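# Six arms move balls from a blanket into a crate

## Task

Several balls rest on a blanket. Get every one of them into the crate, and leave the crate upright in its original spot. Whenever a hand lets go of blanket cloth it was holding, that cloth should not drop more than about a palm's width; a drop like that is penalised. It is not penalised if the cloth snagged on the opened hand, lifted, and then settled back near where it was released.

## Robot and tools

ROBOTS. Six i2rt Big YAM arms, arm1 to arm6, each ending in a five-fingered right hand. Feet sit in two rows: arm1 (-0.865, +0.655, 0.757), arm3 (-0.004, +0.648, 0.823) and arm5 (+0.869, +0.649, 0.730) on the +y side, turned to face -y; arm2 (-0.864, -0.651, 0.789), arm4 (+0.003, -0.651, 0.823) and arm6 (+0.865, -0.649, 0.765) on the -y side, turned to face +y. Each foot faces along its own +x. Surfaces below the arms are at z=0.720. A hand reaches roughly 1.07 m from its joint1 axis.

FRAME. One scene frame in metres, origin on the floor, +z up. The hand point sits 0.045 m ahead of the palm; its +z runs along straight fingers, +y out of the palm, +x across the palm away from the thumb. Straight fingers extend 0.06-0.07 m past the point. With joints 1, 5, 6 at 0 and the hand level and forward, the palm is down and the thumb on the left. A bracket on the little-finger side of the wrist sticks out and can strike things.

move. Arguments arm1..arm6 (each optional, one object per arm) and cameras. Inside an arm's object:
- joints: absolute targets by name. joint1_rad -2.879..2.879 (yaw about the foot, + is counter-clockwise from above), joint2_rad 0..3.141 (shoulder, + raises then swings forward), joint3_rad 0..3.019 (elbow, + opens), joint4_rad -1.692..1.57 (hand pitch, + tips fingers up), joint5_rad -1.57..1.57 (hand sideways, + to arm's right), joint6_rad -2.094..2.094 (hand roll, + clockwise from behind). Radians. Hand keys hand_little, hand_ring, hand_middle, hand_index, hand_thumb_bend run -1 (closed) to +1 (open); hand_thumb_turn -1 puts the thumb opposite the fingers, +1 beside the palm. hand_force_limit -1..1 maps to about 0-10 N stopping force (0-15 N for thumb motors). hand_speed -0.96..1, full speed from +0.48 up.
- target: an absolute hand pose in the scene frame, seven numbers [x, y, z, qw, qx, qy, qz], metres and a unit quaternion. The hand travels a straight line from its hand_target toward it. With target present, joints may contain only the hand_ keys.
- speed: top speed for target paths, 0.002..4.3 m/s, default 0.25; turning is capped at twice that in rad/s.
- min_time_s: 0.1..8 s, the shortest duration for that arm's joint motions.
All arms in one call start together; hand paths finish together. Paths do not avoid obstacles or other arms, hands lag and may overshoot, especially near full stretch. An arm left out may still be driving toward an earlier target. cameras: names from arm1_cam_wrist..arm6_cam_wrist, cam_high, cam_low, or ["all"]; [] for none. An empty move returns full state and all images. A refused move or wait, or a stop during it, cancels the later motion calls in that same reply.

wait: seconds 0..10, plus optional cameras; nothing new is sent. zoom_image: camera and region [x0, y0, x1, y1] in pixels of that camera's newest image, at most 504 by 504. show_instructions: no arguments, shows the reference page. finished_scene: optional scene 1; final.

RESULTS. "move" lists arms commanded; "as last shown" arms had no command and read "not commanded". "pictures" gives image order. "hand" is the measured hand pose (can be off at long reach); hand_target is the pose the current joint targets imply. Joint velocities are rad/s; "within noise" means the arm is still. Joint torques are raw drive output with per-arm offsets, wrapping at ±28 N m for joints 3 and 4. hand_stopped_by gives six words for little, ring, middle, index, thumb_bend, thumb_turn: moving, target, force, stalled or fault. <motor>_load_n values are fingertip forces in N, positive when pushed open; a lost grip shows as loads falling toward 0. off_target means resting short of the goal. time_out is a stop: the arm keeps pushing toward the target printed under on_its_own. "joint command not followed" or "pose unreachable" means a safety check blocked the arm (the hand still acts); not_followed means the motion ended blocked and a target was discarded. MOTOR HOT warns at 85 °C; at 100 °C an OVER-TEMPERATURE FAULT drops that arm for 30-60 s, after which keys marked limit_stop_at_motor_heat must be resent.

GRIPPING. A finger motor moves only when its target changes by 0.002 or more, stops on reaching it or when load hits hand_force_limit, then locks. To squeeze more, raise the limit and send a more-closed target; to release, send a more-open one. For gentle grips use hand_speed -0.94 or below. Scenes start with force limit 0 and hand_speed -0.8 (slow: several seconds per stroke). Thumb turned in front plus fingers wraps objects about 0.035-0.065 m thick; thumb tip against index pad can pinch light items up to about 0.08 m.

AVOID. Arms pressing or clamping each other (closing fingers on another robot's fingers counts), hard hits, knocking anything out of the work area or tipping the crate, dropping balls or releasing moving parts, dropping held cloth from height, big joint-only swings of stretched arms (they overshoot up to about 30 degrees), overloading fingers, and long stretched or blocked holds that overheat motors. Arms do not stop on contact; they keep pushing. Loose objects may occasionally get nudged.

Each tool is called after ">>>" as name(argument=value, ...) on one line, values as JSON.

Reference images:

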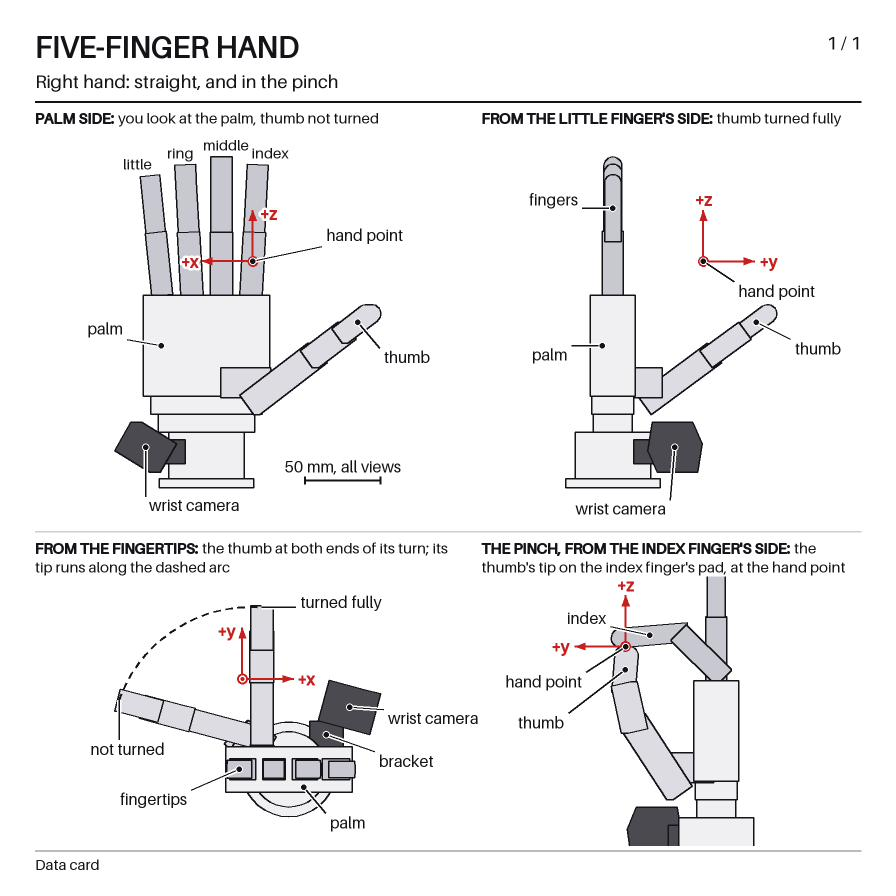

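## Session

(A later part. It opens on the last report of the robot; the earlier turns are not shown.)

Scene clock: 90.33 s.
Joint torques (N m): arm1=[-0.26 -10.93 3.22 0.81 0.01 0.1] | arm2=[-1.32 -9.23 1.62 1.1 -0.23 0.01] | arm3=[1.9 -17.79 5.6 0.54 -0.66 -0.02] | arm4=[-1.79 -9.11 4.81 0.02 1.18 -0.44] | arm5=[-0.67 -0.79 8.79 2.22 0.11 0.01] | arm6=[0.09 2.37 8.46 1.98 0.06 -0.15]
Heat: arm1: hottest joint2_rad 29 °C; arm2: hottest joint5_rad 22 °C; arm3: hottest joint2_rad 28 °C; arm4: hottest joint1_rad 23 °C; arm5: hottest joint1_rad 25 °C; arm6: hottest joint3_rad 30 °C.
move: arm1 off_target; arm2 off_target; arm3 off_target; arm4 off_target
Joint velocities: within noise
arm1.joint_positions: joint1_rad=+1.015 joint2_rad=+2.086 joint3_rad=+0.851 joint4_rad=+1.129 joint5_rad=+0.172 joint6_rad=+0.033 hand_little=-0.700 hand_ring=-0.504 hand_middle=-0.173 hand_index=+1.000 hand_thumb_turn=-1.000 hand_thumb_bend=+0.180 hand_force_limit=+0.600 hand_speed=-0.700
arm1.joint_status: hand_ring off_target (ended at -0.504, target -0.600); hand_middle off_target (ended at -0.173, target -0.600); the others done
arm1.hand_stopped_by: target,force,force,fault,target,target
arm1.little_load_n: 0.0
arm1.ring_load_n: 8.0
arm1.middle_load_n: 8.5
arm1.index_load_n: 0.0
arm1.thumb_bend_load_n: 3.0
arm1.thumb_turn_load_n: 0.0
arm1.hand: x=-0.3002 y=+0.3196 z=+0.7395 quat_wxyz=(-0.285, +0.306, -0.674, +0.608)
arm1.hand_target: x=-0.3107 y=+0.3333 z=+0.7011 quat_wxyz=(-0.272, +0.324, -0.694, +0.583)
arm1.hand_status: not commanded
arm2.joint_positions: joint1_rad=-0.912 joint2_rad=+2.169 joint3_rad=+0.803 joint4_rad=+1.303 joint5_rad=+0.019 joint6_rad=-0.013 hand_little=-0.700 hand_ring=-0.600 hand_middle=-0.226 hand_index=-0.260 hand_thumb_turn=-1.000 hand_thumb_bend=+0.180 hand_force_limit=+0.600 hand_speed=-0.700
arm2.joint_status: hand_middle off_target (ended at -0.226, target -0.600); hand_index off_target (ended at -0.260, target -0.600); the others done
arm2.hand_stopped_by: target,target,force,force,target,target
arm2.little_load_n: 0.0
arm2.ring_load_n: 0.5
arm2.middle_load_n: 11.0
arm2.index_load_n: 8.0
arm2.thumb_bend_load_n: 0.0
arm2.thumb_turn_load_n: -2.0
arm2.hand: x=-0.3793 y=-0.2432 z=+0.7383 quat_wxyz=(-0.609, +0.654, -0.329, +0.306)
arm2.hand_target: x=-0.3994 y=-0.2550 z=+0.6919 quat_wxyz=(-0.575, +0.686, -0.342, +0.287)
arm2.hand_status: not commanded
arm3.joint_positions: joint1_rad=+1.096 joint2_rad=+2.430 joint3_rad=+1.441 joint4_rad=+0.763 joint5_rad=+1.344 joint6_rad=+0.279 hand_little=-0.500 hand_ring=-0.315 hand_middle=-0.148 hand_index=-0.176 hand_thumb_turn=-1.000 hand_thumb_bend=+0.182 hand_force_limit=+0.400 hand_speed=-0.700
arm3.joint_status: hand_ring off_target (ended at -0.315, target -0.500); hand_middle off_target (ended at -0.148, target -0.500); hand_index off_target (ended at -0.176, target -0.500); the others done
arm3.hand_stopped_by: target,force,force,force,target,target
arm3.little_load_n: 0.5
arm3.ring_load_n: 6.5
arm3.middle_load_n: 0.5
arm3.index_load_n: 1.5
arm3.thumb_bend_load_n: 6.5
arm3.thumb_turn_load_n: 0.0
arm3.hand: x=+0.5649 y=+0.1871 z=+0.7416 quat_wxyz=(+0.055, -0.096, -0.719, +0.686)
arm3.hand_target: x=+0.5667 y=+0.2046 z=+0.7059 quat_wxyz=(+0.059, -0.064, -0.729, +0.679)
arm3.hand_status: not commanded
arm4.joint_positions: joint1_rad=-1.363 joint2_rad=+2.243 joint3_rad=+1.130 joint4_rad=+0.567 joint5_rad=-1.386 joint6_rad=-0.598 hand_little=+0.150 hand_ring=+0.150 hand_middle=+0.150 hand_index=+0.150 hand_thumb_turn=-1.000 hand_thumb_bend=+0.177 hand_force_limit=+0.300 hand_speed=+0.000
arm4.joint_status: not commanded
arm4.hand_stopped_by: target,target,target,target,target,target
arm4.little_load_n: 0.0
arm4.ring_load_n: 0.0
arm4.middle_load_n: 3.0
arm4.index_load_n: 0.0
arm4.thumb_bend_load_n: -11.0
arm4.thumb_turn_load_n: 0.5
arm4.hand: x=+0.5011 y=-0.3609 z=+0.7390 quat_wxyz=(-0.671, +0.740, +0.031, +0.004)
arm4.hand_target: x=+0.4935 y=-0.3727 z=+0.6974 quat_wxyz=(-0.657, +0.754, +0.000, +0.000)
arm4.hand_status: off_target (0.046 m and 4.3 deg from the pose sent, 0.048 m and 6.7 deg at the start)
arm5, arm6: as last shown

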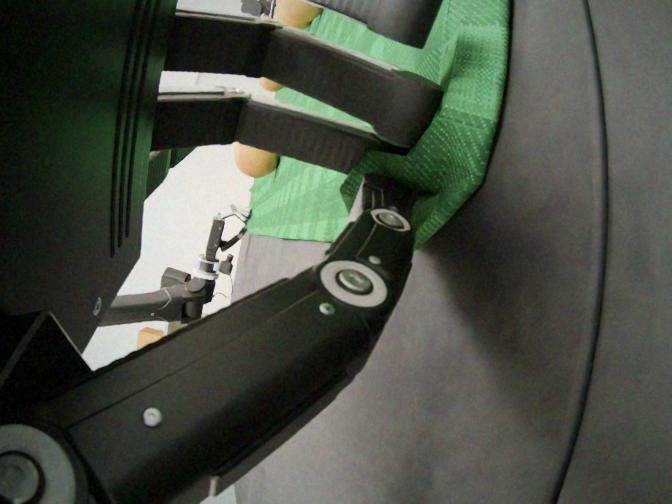

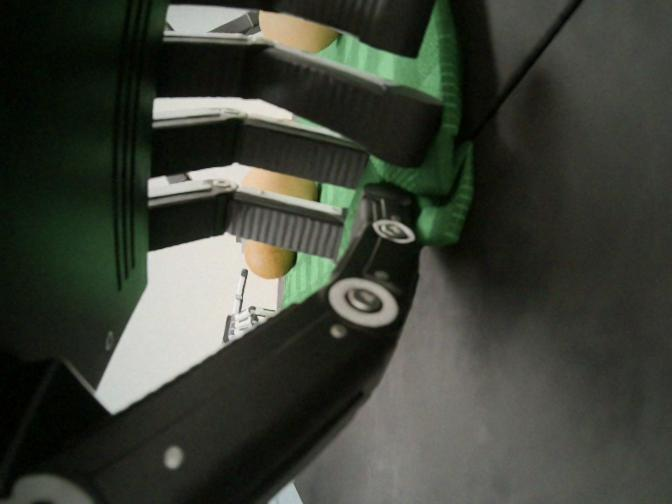

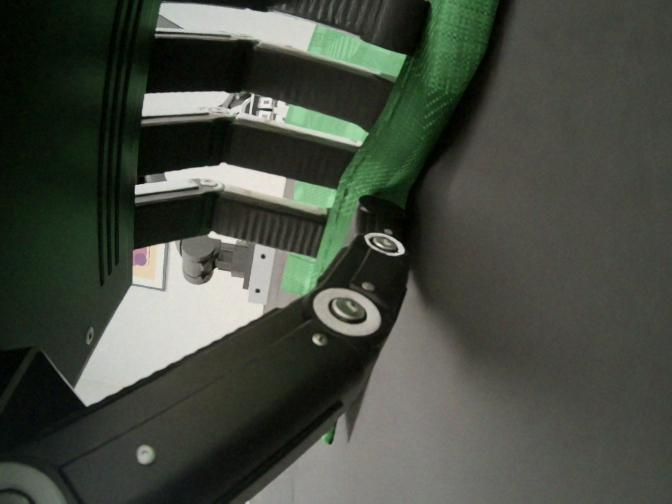

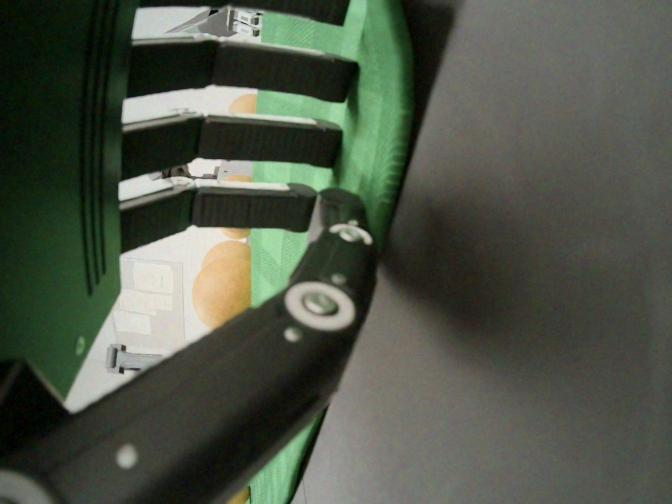

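>>> move(arm1={"joints": {"hand_speed": -0.8, "hand_force_limit": 0.2, "hand_thumb_bend": -0.1}}, arm2={"joints": {"hand_speed": -0.8, "hand_force_limit": 0.2, "hand_thumb_bend": -0.1}}, arm3={"joints": {"hand_speed": -0.7, "hand_force_limit": 0.6, "hand_index": -0.6, "hand_middle": -0.6, "hand_ring": -0.6, "hand_little": -0.7}}, arm4={"joints": {"hand_speed": -0.7, "hand_force_limit": 0.4, "hand_index": -0.5, "hand_middle": -0.5, "hand_ring": -0.5, "hand_little": -0.5}}, cameras=["arm1_cam_wrist", "arm2_cam_wrist", "arm3_cam_wrist", "arm4_cam_wrist"])

Scene clock: 92.13 s.
Joint torques (N m): arm1=[-0.26 -10.93 3.19 0.79 0.01 0.1] | arm2=[-1.38 -9.23 1.63 1.1 -0.23 0.01] | arm3=[1.73 -16.62 5.37 0.69 -0.56 0.02] | arm4=[-1.32 -9.23 4.7 0.06 1.19 -0.38] | arm5=[-0.5 -0.26 8.92 2.15 0.16 -0.03] | arm6=[0.15 2.43 8.46 1.96 0.07 -0.15]
Heat: arm1: hottest joint2_rad 29 °C; arm2: hottest joint5_rad 22 °C; arm3: hottest joint2_rad 28 °C; arm4: hottest joint1_rad 23 °C; arm5: hottest joint1_rad 25 °C; arm6: hottest joint3_rad 30 °C.
move: arm1 off_target; arm2 off_target; arm3 off_target; arm4 off_target
Joint velocities: within noise
arm1.joint_positions: joint1_rad=+1.015 joint2_rad=+2.086 joint3_rad=+0.851 joint4_rad=+1.129 joint5_rad=+0.172 joint6_rad=+0.033 hand_little=-0.700 hand_ring=-0.504 hand_middle=-0.173 hand_index=+1.000 hand_thumb_turn=-1.000 hand_thumb_bend=+0.100 hand_force_limit=+0.200 hand_speed=-0.800
arm1.joint_status: hand_thumb_bend off_target (ended at +0.100, target -0.100); the others done
arm1.hand_stopped_by: target,force,force,fault,force,target
arm1.little_load_n: 0.0
arm1.ring_load_n: 8.0
arm1.middle_load_n: 11.5
arm1.index_load_n: 0.0
arm1.thumb_bend_load_n: 9.5
arm1.thumb_turn_load_n: 0.0
arm1.hand: x=-0.3002 y=+0.3196 z=+0.7395 quat_wxyz=(-0.285, +0.306, -0.674, +0.608)
arm1.hand_target: x=-0.3107 y=+0.3333 z=+0.7011 quat_wxyz=(-0.272, +0.324, -0.694, +0.583)
arm1.hand_status: not commanded
arm2.joint_positions: joint1_rad=-0.912 joint2_rad=+2.169 joint3_rad=+0.803 joint4_rad=+1.303 joint5_rad=+0.019 joint6_rad=-0.013 hand_little=-0.700 hand_ring=-0.600 hand_middle=-0.226 hand_index=-0.260 hand_thumb_turn=-1.000 hand_thumb_bend=+0.082 hand_force_limit=+0.200 hand_speed=-0.800
arm2.joint_status: hand_thumb_bend off_target (ended at +0.082, target -0.100); the others done
arm2.hand_stopped_by: target,target,force,force,force,target
arm2.little_load_n: 0.5
arm2.ring_load_n: 0.5
arm2.middle_load_n: 11.5
arm2.index_load_n: 9.5
arm2.thumb_bend_load_n: 9.0
arm2.thumb_turn_load_n: -1.5
arm2.hand: x=-0.3793 y=-0.2432 z=+0.7383 quat_wxyz=(-0.609, +0.654, -0.329, +0.306)
arm2.hand_target: x=-0.3994 y=-0.2550 z=+0.6919 quat_wxyz=(-0.575, +0.686, -0.342, +0.287)
arm2.hand_status: not commanded
arm3.joint_positions: joint1_rad=+1.094 joint2_rad=+2.428 joint3_rad=+1.441 joint4_rad=+0.763 joint5_rad=+1.344 joint6_rad=+0.278 hand_little=-0.700 hand_ring=-0.338 hand_middle=-0.224 hand_index=-0.255 hand_thumb_turn=-1.000 hand_thumb_bend=+0.183 hand_force_limit=+0.600 hand_speed=-0.700
arm3.joint_status: hand_ring off_target (ended at -0.338, target -0.600); hand_middle off_target (ended at -0.224, target -0.600); hand_index off_target (ended at -0.255, target -0.600); the others done
arm3.hand_stopped_by: target,force,force,force,target,target
arm3.little_load_n: 0.0
arm3.ring_load_n: 5.5
arm3.middle_load_n: 10.0
arm3.index_load_n: 8.0
arm3.thumb_bend_load_n: 12.0
arm3.thumb_turn_load_n: 0.0
arm3.hand: x=+0.5646 y=+0.1861 z=+0.7430 quat_wxyz=(+0.055, -0.097, -0.718, +0.687)
arm3.hand_target: x=+0.5666 y=+0.2045 z=+0.7058 quat_wxyz=(+0.060, -0.064, -0.729, +0.679)
arm3.hand_status: not commanded
arm4.joint_positions: joint1_rad=-1.362 joint2_rad=+2.241 joint3_rad=+1.130 joint4_rad=+0.564 joint5_rad=-1.386 joint6_rad=-0.602 hand_little=-0.499 hand_ring=-0.039 hand_middle=+0.126 hand_index=-0.206 hand_thumb_turn=-1.000 hand_thumb_bend=+0.179 hand_force_limit=+0.400 hand_speed=-0.700
arm4.joint_status: hand_ring off_target (ended at -0.039, target -0.500); hand_middle off_target (ended at +0.126, target -0.500); hand_index off_target (ended at -0.206, target -0.500); the others done
arm4.hand_stopped_by: target,force,force,force,target,target
arm4.little_load_n: 3.0
arm4.ring_load_n: 1.0
arm4.middle_load_n: 0.0
arm4.index_load_n: 6.5
arm4.thumb_bend_load_n: -2.5
arm4.thumb_turn_load_n: 1.5
arm4.hand: x=+0.5016 y=-0.3606 z=+0.7401 quat_wxyz=(-0.672, +0.740, +0.032, +0.005)
arm4.hand_target: x=+0.4933 y=-0.3726 z=+0.6972 quat_wxyz=(-0.657, +0.754, +0.000, +0.000)
arm4.hand_status: not commanded
arm5, arm6: as last shown
arm5.thumb_turn_load_n: -0.5

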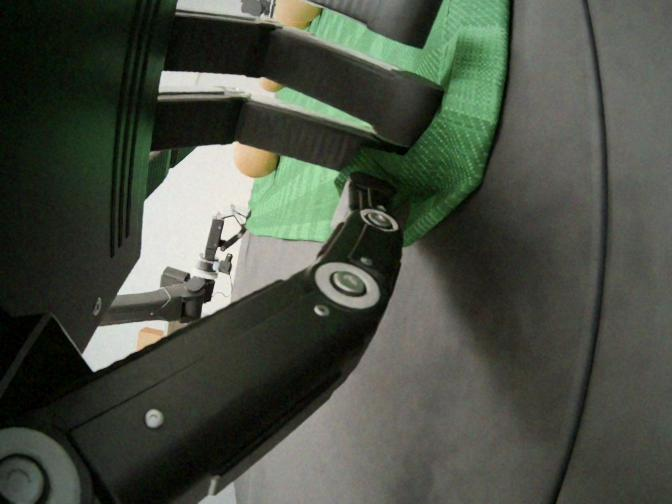

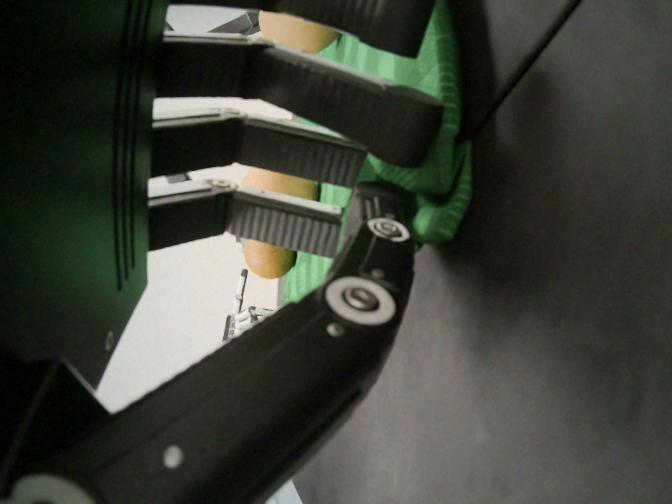

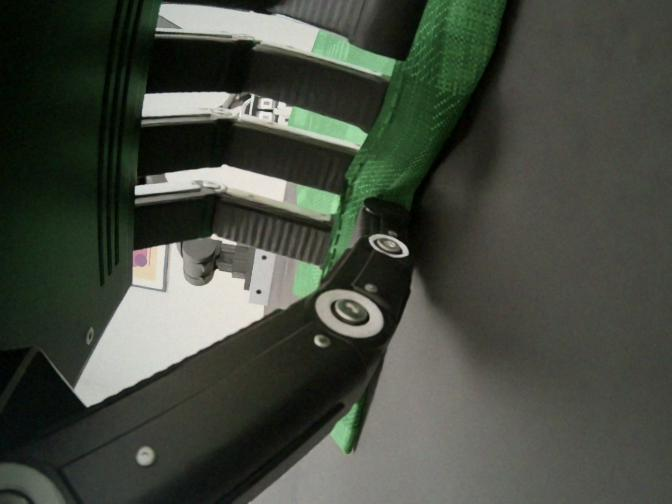

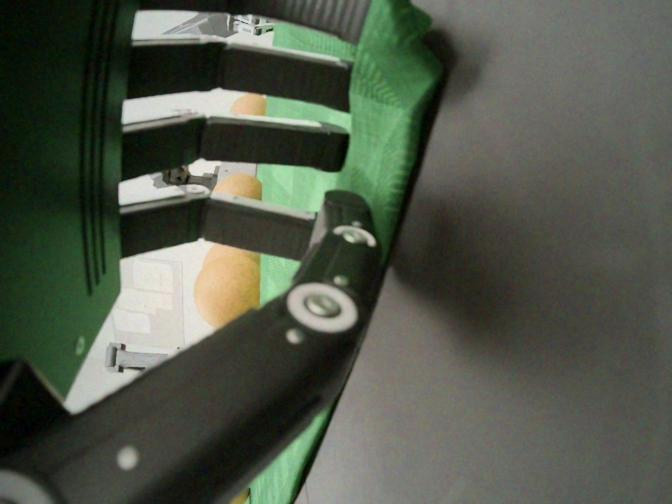

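>>> move(arm4={"joints": {"hand_speed": -0.7, "hand_force_limit": 0.6, "hand_index": -0.6, "hand_middle": -0.6, "hand_ring": -0.6, "hand_little": -0.7}}, arm1={"target": [-0.309, 0.3325, 0.76, 0.2717, -0.3238, 0.6943, -0.5825], "speed": 0.06}, cameras=["arm1_cam_wrist", "arm4_cam_wrist"])

Scene clock: 94.20 s.
Joint torques (N m): arm1=[-0.38 -15.74 3.02 1.07 0.01 0.11] | arm2=[-1.38 -9.11 1.66 1.11 -0.23 0.01] | arm3=[1.14 -16.38 5.53 0.58 -0.67 -0.03] | arm4=[-1.03 -9.41 4.74 0.24 1.27 -0.34] | arm5=[-0.5 -1.03 8.8 2.18 0.18 0.01] | arm6=[0.21 2.37 8.44 1.96 0.06 -0.15]
Heat: arm1: hottest joint2_rad 30 °C; arm2: hottest joint5_rad 22 °C; arm3: hottest joint2_rad 28 °C; arm4: hottest joint1_rad 23 °C; arm5: hottest joint1_rad 25 °C; arm6: hottest joint3_rad 30 °C.
move: arm1 off_target; arm4 off_target
Joint velocities: within noise
arm1.joint_positions: joint1_rad=+1.015 joint2_rad=+1.983 joint3_rad=+0.843 joint4_rad=+0.973 joint5_rad=+0.172 joint6_rad=+0.033 hand_little=-0.700 hand_ring=-0.505 hand_middle=-0.173 hand_index=+1.000 hand_thumb_turn=-1.000 hand_thumb_bend=+0.100 hand_force_limit=+0.200 hand_speed=-0.800
arm1.joint_status: not commanded
arm1.hand_stopped_by: target,force,force,fault,force,target
arm1.little_load_n: 0.0
arm1.ring_load_n: 1.0
arm1.middle_load_n: 14.0
arm1.index_load_n: 0.0
arm1.thumb_bend_load_n: 6.0
arm1.thumb_turn_load_n: 0.0
arm1.hand: x=-0.3035 y=+0.3217 z=+0.7614 quat_wxyz=(-0.273, +0.317, -0.691, +0.590)
arm1.hand_target: x=-0.3089 y=+0.3323 z=+0.7597 quat_wxyz=(-0.272, +0.324, -0.694, +0.582)
arm1.hand_status: off_target (0.012 m and 1.2 deg from the pose sent, 0.026 m and 4.5 deg at the start)
arm2, arm3, arm5, arm6: as last shown
arm2.little_load_n: 0.0
arm3.middle_load_n: 10.5
arm3.index_load_n: 8.5
arm4.joint_positions: joint1_rad=-1.362 joint2_rad=+2.239 joint3_rad=+1.132 joint4_rad=+0.564 joint5_rad=-1.388 joint6_rad=-0.603 hand_little=-0.700 hand_ring=-0.600 hand_middle=+0.021 hand_index=-0.256 hand_thumb_turn=-1.000 hand_thumb_bend=+0.180 hand_force_limit=+0.600 hand_speed=-0.700
arm4.joint_status: hand_middle off_target (ended at +0.021, target -0.600); hand_index off_target (ended at -0.256, target -0.600); the others done
arm4.hand_stopped_by: target,target,force,force,target,target
arm4.little_load_n: 0.0
arm4.ring_load_n: 0.0
arm4.middle_load_n: 7.5
arm4.index_load_n: 7.5
arm4.thumb_bend_load_n: 0.0
arm4.thumb_turn_load_n: 0.0
arm4.hand: x=+0.5025 y=-0.3602 z=+0.7420 quat_wxyz=(-0.672, +0.740, +0.035, +0.006)
arm4.hand_target: x=+0.4935 y=-0.3727 z=+0.6974 quat_wxyz=(-0.657, +0.754, +0.000, +0.000)
arm4.hand_status: not commanded
arm5.thumb_turn_load_n: 0.0

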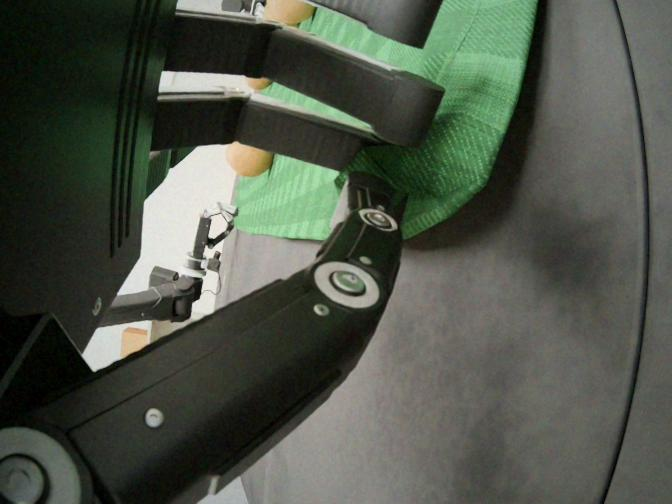

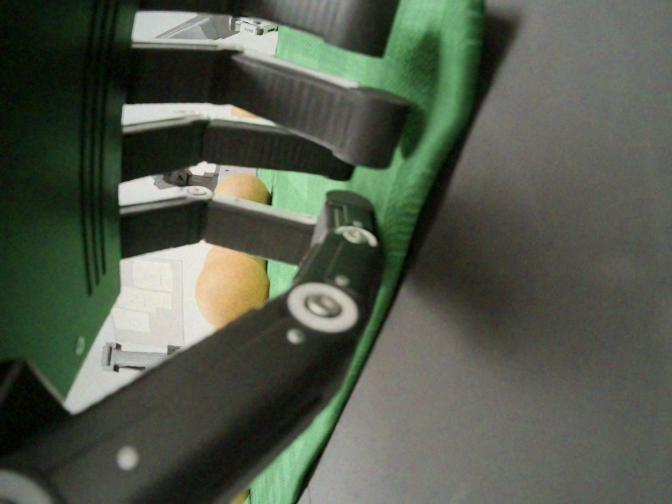

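>>> move(arm4={"target": [0.4965, -0.372, 0.775, 0.6561, -0.7547, 0, 0], "speed": 0.12, "joints": {"hand_speed": 0, "hand_index": 0.15, "hand_middle": 0.15, "hand_ring": 0.15, "hand_little": 0.15, "hand_thumb_bend": 0.18}}, arm2={"target": [-0.3975, -0.2534, 0.765, 0.5752, -0.6856, 0.3418, -0.2868], "speed": 0.06}, arm3={"target": [0.568, 0.204, 0.775, -0.0594, 0.0637, 0.7285, -0.6793], "speed": 0.06}, cameras=["arm2_cam_wrist", "arm3_cam_wrist", "arm4_cam_wrist", "cam_high"])

Scene clock: 96.67 s.
Joint torques (N m): arm1=[-0.26 -15.62 3.66 1.25 -0.13 0.1] | arm2=[-1.14 -13.74 2.17 1.8 -0.11 0.01] | arm3=[0.97 -23.53 6.2 0.72 -0.15 0.13] | arm4=[-1.03 -13.8 5.15 0.59 -0.24 -0.07] | arm5=[-0.21 -0.79 8.91 1.94 0.15 -0.01] | arm6=[0.15 2.37 8.46 1.98 0.07 -0.15]
Heat: arm1: hottest joint2_rad 30 °C; arm2: hottest joint5_rad 22 °C; arm3: hottest joint2_rad 28 °C; arm4: hottest joint1_rad 23 °C; arm5: hottest joint1_rad 25 °C; arm6: hottest joint3_rad 30 °C.
move: arm2 off_target; arm3 off_target; arm4 done
Joint velocities: within noise
arm1: as last shown
arm1.joint_positions: joint1_rad=+1.015 joint2_rad=+1.983 joint3_rad=+0.833 joint4_rad=+0.969 joint5_rad=+0.175 joint6_rad=+0.033 hand_little=-0.700 hand_ring=-0.505 hand_middle=-0.173 hand_index=+1.000 hand_thumb_turn=-1.000 hand_thumb_bend=+0.100 hand_force_limit=+0.200 hand_speed=-0.800
arm1.ring_load_n: 0.0
arm1.middle_load_n: 12.0
arm1.thumb_bend_load_n: 6.5
arm1.hand: x=-0.3080 y=+0.3237 z=+0.7561 quat_wxyz=(-0.268, +0.319, -0.695, +0.586)
arm2.joint_positions: joint1_rad=-0.912 joint2_rad=+2.005 joint3_rad=+0.762 joint4_rad=+1.103 joint5_rad=+0.019 joint6_rad=-0.013 hand_little=-0.700 hand_ring=-0.600 hand_middle=-0.226 hand_index=-0.260 hand_thumb_turn=-1.000 hand_thumb_bend=+0.082 hand_force_limit=+0.200 hand_speed=-0.800
arm2.joint_status: not commanded
arm2.hand_stopped_by: target,target,force,force,force,target
arm2.little_load_n: 0.0
arm2.ring_load_n: 0.0
arm2.middle_load_n: 12.5
arm2.index_load_n: 10.5
arm2.thumb_bend_load_n: 9.0
arm2.thumb_turn_load_n: -1.0
arm2.hand: x=-0.3868 y=-0.2497 z=+0.7708 quat_wxyz=(-0.583, +0.677, -0.340, +0.293)
arm2.hand_target: x=-0.3974 y=-0.2533 z=+0.7650 quat_wxyz=(-0.575, +0.686, -0.342, +0.287)
arm2.hand_status: off_target (0.013 m and 1.5 deg from the pose sent, 0.034 m and 6.0 deg at the start)
arm3.joint_positions: joint1_rad=+1.094 joint2_rad=+2.356 joint3_rad=+1.379 joint4_rad=+0.666 joint5_rad=+1.336 joint6_rad=+0.266 hand_little=-0.700 hand_ring=-0.338 hand_middle=-0.224 hand_index=-0.255 hand_thumb_turn=-1.000 hand_thumb_bend=+0.183 hand_force_limit=+0.600 hand_speed=-0.700
arm3.joint_status: not commanded
arm3.hand_stopped_by: target,force,force,force,target,target
arm3.little_load_n: 0.0
arm3.ring_load_n: 4.0
arm3.middle_load_n: 9.0
arm3.index_load_n: 7.5
arm3.thumb_bend_load_n: 12.0
arm3.thumb_turn_load_n: 0.0
arm3.hand: x=+0.5474 y=+0.1948 z=+0.7547 quat_wxyz=(+0.086, -0.062, -0.730, +0.675)
arm3.hand_target: x=+0.5675 y=+0.2042 z=+0.7749 quat_wxyz=(+0.059, -0.064, -0.729, +0.679)
arm3.hand_status: off_target (0.030 m and 3.1 deg from the pose sent, 0.037 m and 4.1 deg at the start)
arm4.joint_positions: joint1_rad=-1.368 joint2_rad=+2.122 joint3_rad=+1.096 joint4_rad=+0.400 joint5_rad=-1.348 joint6_rad=-0.630 hand_little=+0.150 hand_ring=+0.150 hand_middle=+0.150 hand_index=+0.150 hand_thumb_turn=-1.000 hand_thumb_bend=+0.180 hand_force_limit=+0.600 hand_speed=+0.000
arm4.joint_status: all done
arm4.hand_stopped_by: target,target,target,target,target,target
arm4.little_load_n: 0.0
arm4.ring_load_n: 0.0
arm4.middle_load_n: 0.0
arm4.index_load_n: 0.0
arm4.thumb_bend_load_n: 0.0
arm4.thumb_turn_load_n: -0.5
arm4.hand: x=+0.4982 y=-0.3665 z=+0.7785 quat_wxyz=(-0.659, +0.752, +0.005, -0.001)
arm4.hand_target: x=+0.4965 y=-0.3719 z=+0.7751 quat_wxyz=(-0.656, +0.754, +0.000, +0.000)
arm4.hand_status: done (0.007 m and 0.7 deg from the pose sent, 0.036 m and 4.8 deg at the start)
arm5.joint_positions: joint1_rad=+0.604 joint2_rad=+0.644 joint3_rad=+1.399 joint4_rad=-1.284 joint5_rad=+0.224 joint6_rad=-1.133 hand_little=+1.000 hand_ring=+1.000 hand_middle=+1.000 hand_index=+1.000 hand_thumb_turn=+1.000 hand_thumb_bend=+1.000 hand_force_limit=+0.000 hand_speed=-0.800
arm5.joint_status: not commanded
arm5.hand_stopped_by: target,target,target,target,target,target
arm5.little_load_n: 0.0
arm5.ring_load_n: 0.0
arm5.middle_load_n: 0.0
arm5.index_load_n: 0.0
arm5.thumb_bend_load_n: 0.0
arm5.thumb_turn_load_n: 0.0
arm5.hand: x=+0.9361 y=+0.4097 z=+1.2275 quat_wxyz=(+0.230, +0.622, -0.602, +0.444)
arm5.hand_target: x=+0.9359 y=+0.4103 z=+1.2387 quat_wxyz=(+0.233, +0.616, -0.599, +0.456)
arm5.hand_status: not commanded
arm6.joint_positions: joint1_rad=-0.520 joint2_rad=+0.632 joint3_rad=+1.396 joint4_rad=-1.150 joint5_rad=-0.089 joint6_rad=-1.255 hand_little=+1.000 hand_ring=+1.000 hand_middle=+1.000 hand_index=+1.000 hand_thumb_turn=+1.000 hand_thumb_bend=+1.000 hand_force_limit=+0.000 hand_speed=-0.800
arm6.joint_status: not commanded
arm6.hand_stopped_by: target,target,target,target,target,target
arm6.little_load_n: 0.0
arm6.ring_load_n: 0.0
arm6.middle_load_n: 0.0
arm6.index_load_n: 0.0
arm6.thumb_bend_load_n: 0.0
arm6.thumb_turn_load_n: 0.0
arm6.hand: x=+1.0202 y=-0.4301 z=+1.2913 quat_wxyz=(-0.383, +0.762, +0.327, +0.406)
arm6.hand_target: x=+1.0195 y=-0.4313 z=+1.3032 quat_wxyz=(-0.389, +0.755, +0.325, +0.415)
arm6.hand_status: not commanded

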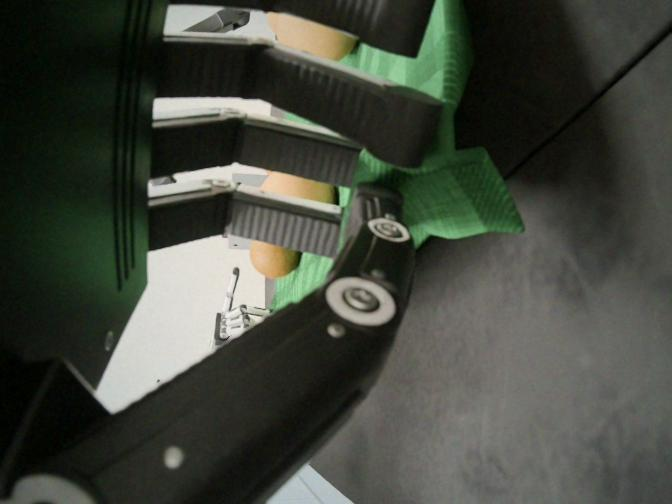

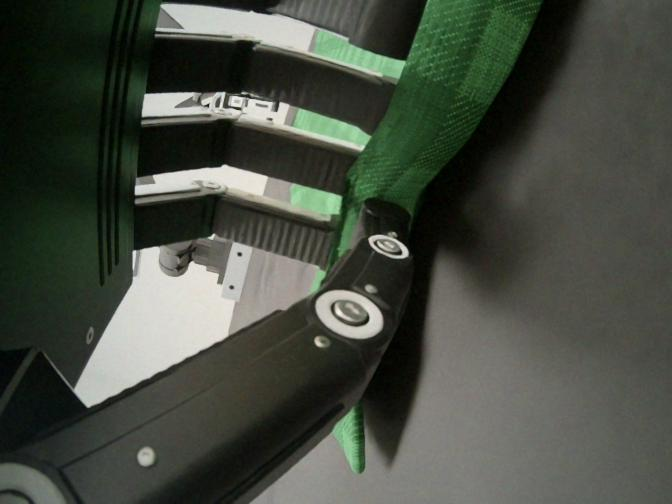

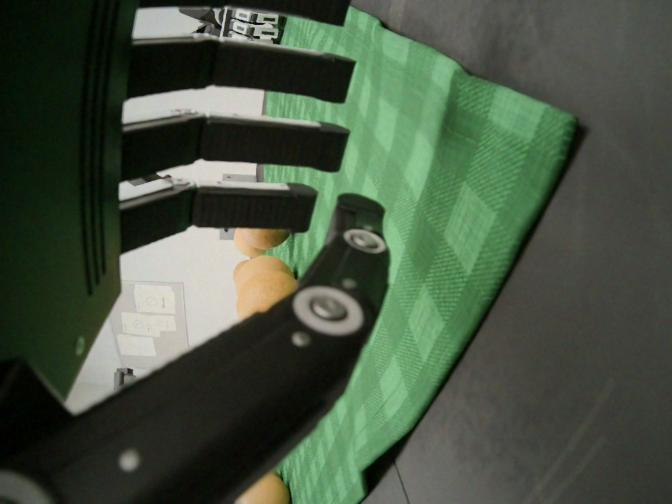

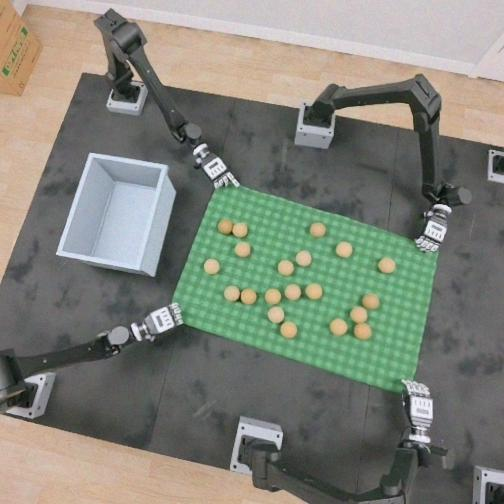

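>>> move(arm4={"target": [0.4965, -0.382, 0.765, 0.6626, -0.749, 0, 0], "speed": 0.1})

>>> move(arm4={"target": [0.4965, -0.382, 0.695, 0.6626, -0.749, 0, 0], "speed": 0.08}, cameras=["arm4_cam_wrist"])

>>> move(arm4={"joints": {"hand_speed": -0.7, "hand_force_limit": 0.9, "hand_index": -0.5, "hand_middle": -0.5, "hand_ring": -0.6, "hand_little": -0.6}}, cameras=["arm4_cam_wrist"])

Scene clock: 100.20 s.
Joint torques (N m): arm1=[-0.32 -15.56 3.69 1.26 -0.13 0.1] | arm2=[-1.08 -13.8 2.19 1.78 -0.11 0.02] | arm3=[0.91 -22.83 6.46 0.46 -0.2 0.05] | arm4=[-1.44 -11.05 4.88 1.55 -0.5 -0.09] | arm5=[-0.67 -1.03 8.83 2.06 0.13 -0.04] | arm6=[0.15 2.43 8.44 1.96 0.06 -0.15]
Heat: arm1: hottest joint2_rad 30 °C; arm2: hottest joint5_rad 22 °C; arm3: hottest joint2_rad 28 °C; arm4: hottest joint1_rad 23 °C; arm5: hottest joint3_rad 26 °C; arm6: hottest joint3_rad 31 °C.
move: arm4 off_target
Joint velocities: within noise
arm1, arm2, arm3, arm5, arm6: as last shown
arm1.ring_load_n: 0.5
arm1.middle_load_n: 11.5
arm2.ring_load_n: 0.5
arm2.thumb_turn_load_n: -1.5
arm3.ring_load_n: 3.5
arm3.thumb_bend_load_n: 12.5
arm3.hand_target: x=+0.5675 y=+0.2042 z=+0.7750 quat_wxyz=(+0.059, -0.064, -0.729, +0.679)
arm4.joint_positions: joint1_rad=-1.385 joint2_rad=+2.122 joint3_rad=+1.096 joint4_rad=+0.399 joint5_rad=-1.369 joint6_rad=-0.633 hand_little=+0.150 hand_ring=+0.150 hand_middle=+0.150 hand_index=+0.150 hand_thumb_turn=-1.000 hand_thumb_bend=+0.180 hand_force_limit=+0.600 hand_speed=+0.000
arm4.joint_status: not commanded
arm4.hand_stopped_by: target,target,target,target,target,target
arm4.little_load_n: 0.0
arm4.ring_load_n: 0.0
arm4.middle_load_n: 0.0
arm4.index_load_n: 0.0
arm4.thumb_bend_load_n: 0.0
arm4.thumb_turn_load_n: 0.0
arm4.hand: x=+0.4997 y=-0.3743 z=+0.7806 quat_wxyz=(-0.663, +0.748, +0.005, -0.001)
arm4.hand_target: x=+0.4961 y=-0.3818 z=+0.7655 quat_wxyz=(-0.662, +0.749, +0.000, +0.000)
arm4.hand_status: off_target (0.018 m and 0.6 deg from the pose sent, 0.021 m and 0.8 deg at the start)
arm5.ring_load_n: -0.5
pictures: none

Scene clock: 101.87 s.
Joint torques (N m): arm1=[-0.32 -15.68 3.67 1.22 -0.13 0.1] | arm2=[-1.2 -13.74 2.17 1.8 -0.12 0.01] | arm3=[0.97 -23.24 6.5 0.54 -0.18 0.04] | arm4=[-1.32 -8.41 5.83 1.16 0.8 -0.09] | arm5=[-0.38 -0.73 8.96 2.26 0.15 -0.02] | arm6=[0.15 2.37 8.46 1.98 0.06 -0.15]
Heat: arm1: hottest joint2_rad 30 °C; arm2: hottest joint5_rad 22 °C; arm3: hottest joint2_rad 28 °C; arm4: hottest joint1_rad 23 °C; arm5: hottest joint3_rad 26 °C; arm6: hottest joint3_rad 31 °C.
move: arm4 off_target
Joint velocities: within noise
arm1, arm2, arm3, arm5, arm6: as last shown
arm1.ring_load_n: 0.0
arm1.middle_load_n: 12.0
arm2.ring_load_n: 0.0
arm2.middle_load_n: 12.0
arm2.thumb_bend_load_n: 9.5
arm2.thumb_turn_load_n: -1.0
arm3.ring_load_n: 4.0
arm3.middle_load_n: 8.5
arm3.thumb_bend_load_n: 12.0
arm4.joint_positions: joint1_rad=-1.386 joint2_rad=+2.232 joint3_rad=+1.114 joint4_rad=+0.531 joint5_rad=-1.404 joint6_rad=-0.637 hand_little=+0.150 hand_ring=+0.150 hand_middle=+0.150 hand_index=+0.150 hand_thumb_turn=-1.000 hand_thumb_bend=+0.178 hand_force_limit=+0.600 hand_speed=+0.000
arm4.joint_status: not commanded
arm4.hand_stopped_by: target,target,target,target,target,target
arm4.little_load_n: 0.0
arm4.ring_load_n: 0.0
arm4.middle_load_n: 0.5
arm4.index_load_n: 0.0
arm4.thumb_bend_load_n: -9.0
arm4.thumb_turn_load_n: 0.5
arm4.hand: x=+0.4980 y=-0.3741 z=+0.7397 quat_wxyz=(-0.673, +0.739, +0.028, +0.004)
arm4.hand_target: x=+0.4935 y=-0.3827 z=+0.6976 quat_wxyz=(-0.662, +0.749, +0.001, +0.000)
arm4.hand_status: off_target (0.045 m and 3.6 deg from the pose sent, 0.086 m and 0.6 deg at the start)
arm5.ring_load_n: 0.0

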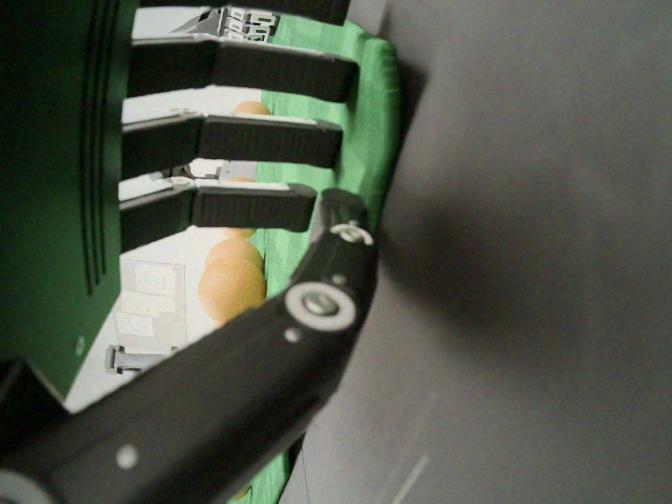

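Scene clock: 103.27 s.
Joint torques (N m): arm1=[-0.38 -15.62 3.69 1.24 -0.13 0.1] | arm2=[-1.08 -13.74 2.18 1.8 -0.12 0.02] | arm3=[1.38 -23.12 6.41 0.8 -0.2 0.1] | arm4=[-1.32 -8.7 5.11 1.03 1.12 -0.09] | arm5=[-0.56 -1.26 8.87 2.22 0.16 -0.03] | arm6=[0.15 2.37 8.44 1.96 0.06 -0.15]
Heat: arm1: hottest joint2_rad 30 °C; arm2: hottest joint5_rad 22 °C; arm3: hottest joint2_rad 29 °C; arm4: hottest joint1_rad 23 °C; arm5: hottest joint3_rad 26 °C; arm6: hottest joint3_rad 31 °C.
move: arm4 off_target
Joint velocities: within noise
arm1, arm2, arm3, arm5, arm6: as last shown
arm1.little_load_n: -0.5
arm1.ring_load_n: 0.5
arm1.index_load_n: -0.5
arm2.middle_load_n: 12.5
arm2.thumb_bend_load_n: 9.0
arm4.joint_positions: joint1_rad=-1.385 joint2_rad=+2.232 joint3_rad=+1.122 joint4_rad=+0.537 joint5_rad=-1.411 joint6_rad=-0.637 hand_little=-0.600 hand_ring=-0.600 hand_middle=-0.011 hand_index=-0.285 hand_thumb_turn=-1.000 hand_thumb_bend=+0.180 hand_force_limit=+0.900 hand_speed=-0.700
arm4.joint_status: hand_middle off_target (ended at -0.011, target -0.500); hand_index off_target (ended at -0.285, target -0.500); the others done
arm4.hand_stopped_by: target,target,force,force,target,target
arm4.little_load_n: 0.0
arm4.ring_load_n: 0.0
arm4.middle_load_n: 7.0
arm4.index_load_n: 16.0
arm4.thumb_bend_load_n: 0.0
arm4.thumb_turn_load_n: 0.0
arm4.hand: x=+0.5012 y=-0.3724 z=+0.7427 quat_wxyz=(-0.675, +0.737, +0.035, +0.007)
arm4.hand_target: x=+0.4934 y=-0.3829 z=+0.6975 quat_wxyz=(-0.662, +0.749, +0.000, +0.000)
arm4.hand_status: not commanded

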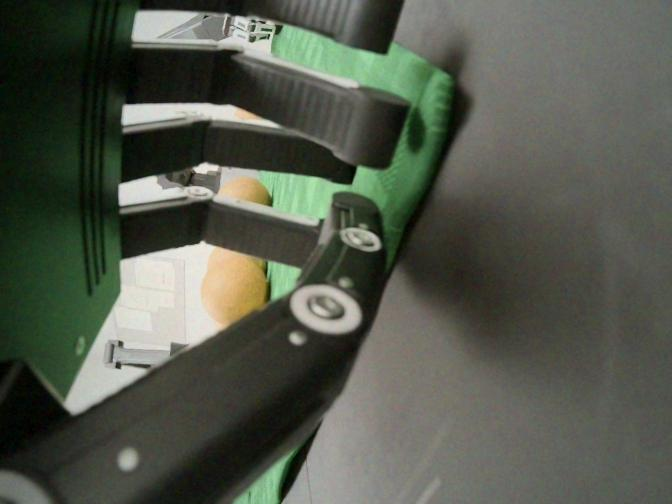

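>>> move(arm4={"target": [0.4965, -0.380, 0.765, 0.6293, -0.7771, 0, 0], "speed": 0.12, "joints": {"hand_speed": 0, "hand_index": 0.15, "hand_middle": 0.15, "hand_ring": 0.15, "hand_little": 0.15, "hand_thumb_bend": 0.18}}, cameras=["arm4_cam_wrist"])

>>> move(arm4={"target": [0.4965, -0.380, 0.695, 0.6293, -0.7771, 0, 0], "speed": 0.08}, cameras=["arm4_cam_wrist"])

Scene clock: 105.90 s.
Joint torques (N m): arm1=[-0.32 -15.62 3.66 1.24 -0.13 0.11] | arm2=[-1.08 -13.8 2.18 1.8 -0.12 0.01] | arm3=[1.03 -23.24 6.22 0.59 -0.19 0.08] | arm4=[0.91 -13.16 7.3 0.46 -0.35 -0.04] | arm5=[-0.09 -1.08 8.84 2.13 0.15 -0.05] | arm6=[0.21 2.43 8.46 1.95 0.06 -0.15]
Heat: arm1: hottest joint2_rad 30 °C; arm2: hottest joint5_rad 22 °C; arm3: hottest joint2_rad 29 °C; arm4: hottest joint1_rad 23 °C; arm5: hottest joint3_rad 26 °C; arm6: hottest joint3_rad 31 °C.
move: arm4 done
Joint velocities: within noise
arm1, arm2, arm3, arm5, arm6: as last shown
arm1.little_load_n: 0.0
arm1.index_load_n: 0.0
arm1.hand: x=-0.3081 y=+0.3236 z=+0.7561 quat_wxyz=(-0.268, +0.319, -0.695, +0.586)
arm1.hand_target: x=-0.3089 y=+0.3323 z=+0.7597 quat_wxyz=(-0.272, +0.324, -0.694, +0.583)
arm2.middle_load_n: 12.0
arm2.thumb_bend_load_n: 9.5
arm3.ring_load_n: 3.5
arm3.middle_load_n: 9.0
arm4.joint_positions: joint1_rad=-1.390 joint2_rad=+2.105 joint3_rad=+1.099 joint4_rad=+0.137 joint5_rad=-1.302 joint6_rad=-0.841 hand_little=+0.150 hand_ring=+0.149 hand_middle=+0.151 hand_index=+0.150 hand_thumb_turn=-1.000 hand_thumb_bend=+0.180 hand_force_limit=+0.900 hand_speed=+0.000
arm4.joint_status: all done
arm4.hand_stopped_by: target,target,force,target,target,target
arm4.little_load_n: 0.0
arm4.ring_load_n: 0.0
arm4.middle_load_n: 0.0
arm4.index_load_n: 0.0
arm4.thumb_bend_load_n: 0.0
arm4.thumb_turn_load_n: 0.0
arm4.hand: x=+0.4909 y=-0.3862 z=+0.7613 quat_wxyz=(-0.630, +0.776, -0.012, -0.005)
arm4.hand_target: x=+0.4963 y=-0.3799 z=+0.7652 quat_wxyz=(-0.630, +0.777, +0.000, +0.000)
arm4.hand_status: done (0.009 m and 1.4 deg from the pose sent, 0.024 m and 8.1 deg at the start)

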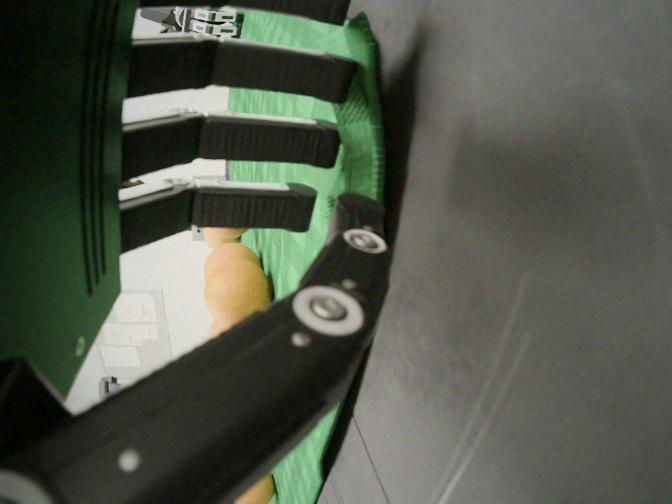

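Scene clock: 107.37 s.
Joint torques (N m): arm1=[-0.26 -15.56 3.67 1.22 -0.14 0.1] | arm2=[-1.08 -13.74 2.18 1.78 -0.12 0.02] | arm3=[1.38 -23.24 6.26 0.75 -0.2 0.11] | arm4=[0.38 -7.77 6.46 1.24 1.08 -0.11] | arm5=[-0.62 -0.79 8.99 1.95 0.16 -0.06] | arm6=[0.15 2.37 8.44 1.98 0.06 -0.15]
Heat: arm1: hottest joint2_rad 30 °C; arm2: hottest joint5_rad 22 °C; arm3: hottest joint2_rad 29 °C; arm4: hottest joint1_rad 23 °C; arm5: hottest joint3_rad 26 °C; arm6: hottest joint3_rad 31 °C.
move: arm4 off_target
Joint velocities: within noise
arm1, arm2, arm3, arm5, arm6: as last shown
arm2.thumb_bend_load_n: 9.0
arm3.ring_load_n: 4.0
arm3.middle_load_n: 8.5
arm3.thumb_bend_load_n: 12.5
arm4.joint_positions: joint1_rad=-1.390 joint2_rad=+2.177 joint3_rad=+1.130 joint4_rad=+0.232 joint5_rad=-1.342 joint6_rad=-0.846 hand_little=+0.150 hand_ring=+0.149 hand_middle=+0.151 hand_index=+0.150 hand_thumb_turn=-1.000 hand_thumb_bend=+0.180 hand_force_limit=+0.900 hand_speed=+0.000
arm4.joint_status: not commanded
arm4.hand_stopped_by: target,target,force,target,target,target
arm4.little_load_n: 0.0
arm4.ring_load_n: -0.5
arm4.middle_load_n: 3.5
arm4.index_load_n: 0.0
arm4.thumb_bend_load_n: 0.0
arm4.thumb_turn_load_n: 0.0
arm4.hand: x=+0.5003 y=-0.3818 z=+0.7420 quat_wxyz=(-0.645, +0.764, +0.016, +0.007)
arm4.hand_target: x=+0.4931 y=-0.3816 z=+0.6977 quat_wxyz=(-0.629, +0.777, +0.000, +0.000)
arm4.hand_status: off_target (0.047 m and 3.0 deg from the pose sent, 0.067 m and 1.4 deg at the start)

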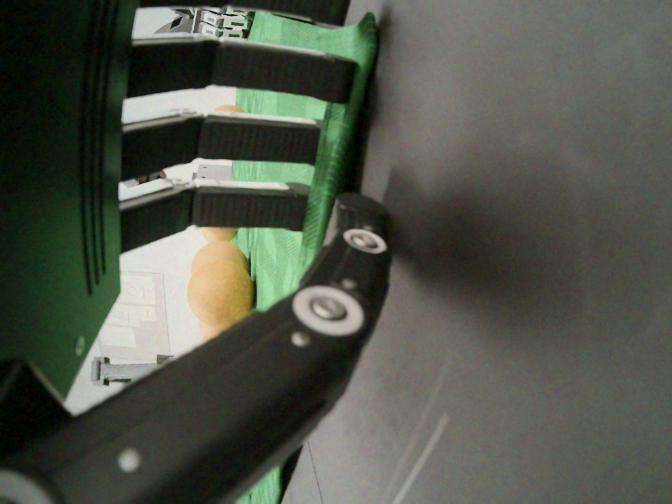

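>>> move(arm4={"joints": {"hand_speed": -0.7, "hand_force_limit": 0.9, "hand_index": -0.5, "hand_middle": -0.5, "hand_ring": -0.6, "hand_little": -0.6}}, cameras=["arm4_cam_wrist"])

Scene clock: 109.03 s.
Joint torques (N m): arm1=[-0.38 -15.68 3.69 1.24 -0.14 0.1] | arm2=[-1.08 -13.8 2.15 1.78 -0.11 0.02] | arm3=[1.14 -22.77 6.27 0.68 -0.2 0.11] | arm4=[-1.67 -8 5.37 0.77 1.22 -0.16] | arm5=[0.03 -0.5 8.96 2.11 0.19 -0.03] | arm6=[0.21 2.32 8.46 1.98 0.07 -0.15]
Heat: arm1: hottest joint2_rad 30 °C; arm2: hottest joint5_rad 22 °C; arm3: hottest joint2_rad 29 °C; arm4: hottest joint1_rad 23 °C; arm5: hottest joint3_rad 26 °C; arm6: hottest joint3_rad 31 °C.
move: arm4 off_target
Joint velocities: within noise
arm1, arm2, arm3, arm5, arm6: as last shown
arm1.index_load_n: -0.5
arm2.middle_load_n: 12.5
arm2.thumb_bend_load_n: 9.5
arm4.joint_positions: joint1_rad=-1.364 joint2_rad=+2.177 joint3_rad=+1.145 joint4_rad=+0.240 joint5_rad=-1.345 joint6_rad=-0.846 hand_little=-0.600 hand_ring=-0.600 hand_middle=-0.175 hand_index=-0.287 hand_thumb_turn=-1.000 hand_thumb_bend=+0.180 hand_force_limit=+0.900 hand_speed=-0.700
arm4.joint_status: hand_middle off_target (ended at -0.175, target -0.500); hand_index off_target (ended at -0.287, target -0.500); the others done
arm4.hand_stopped_by: target,target,force,force,target,target
arm4.little_load_n: 0.0
arm4.ring_load_n: 0.0
arm4.middle_load_n: 5.5
arm4.index_load_n: 15.0
arm4.thumb_bend_load_n: 1.0
arm4.thumb_turn_load_n: 0.5
arm4.hand: x=+0.5013 y=-0.3674 z=+0.7465 quat_wxyz=(-0.647, +0.762, +0.033, +0.007)
arm4.hand_target: x=+0.4933 y=-0.3816 z=+0.6979 quat_wxyz=(-0.629, +0.777, +0.001, +0.000)
arm4.hand_status: not commanded

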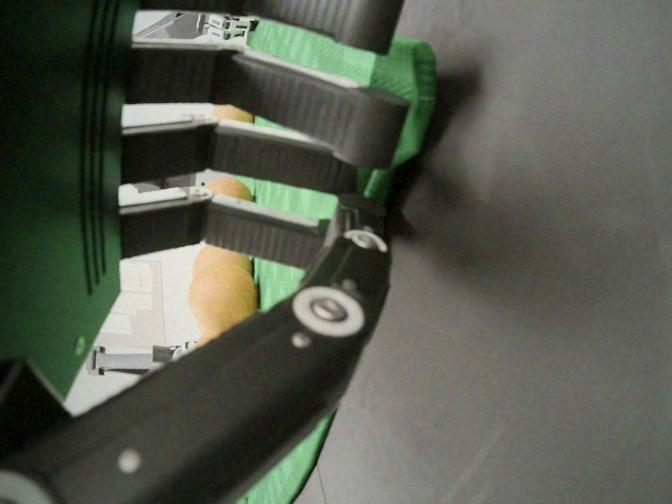

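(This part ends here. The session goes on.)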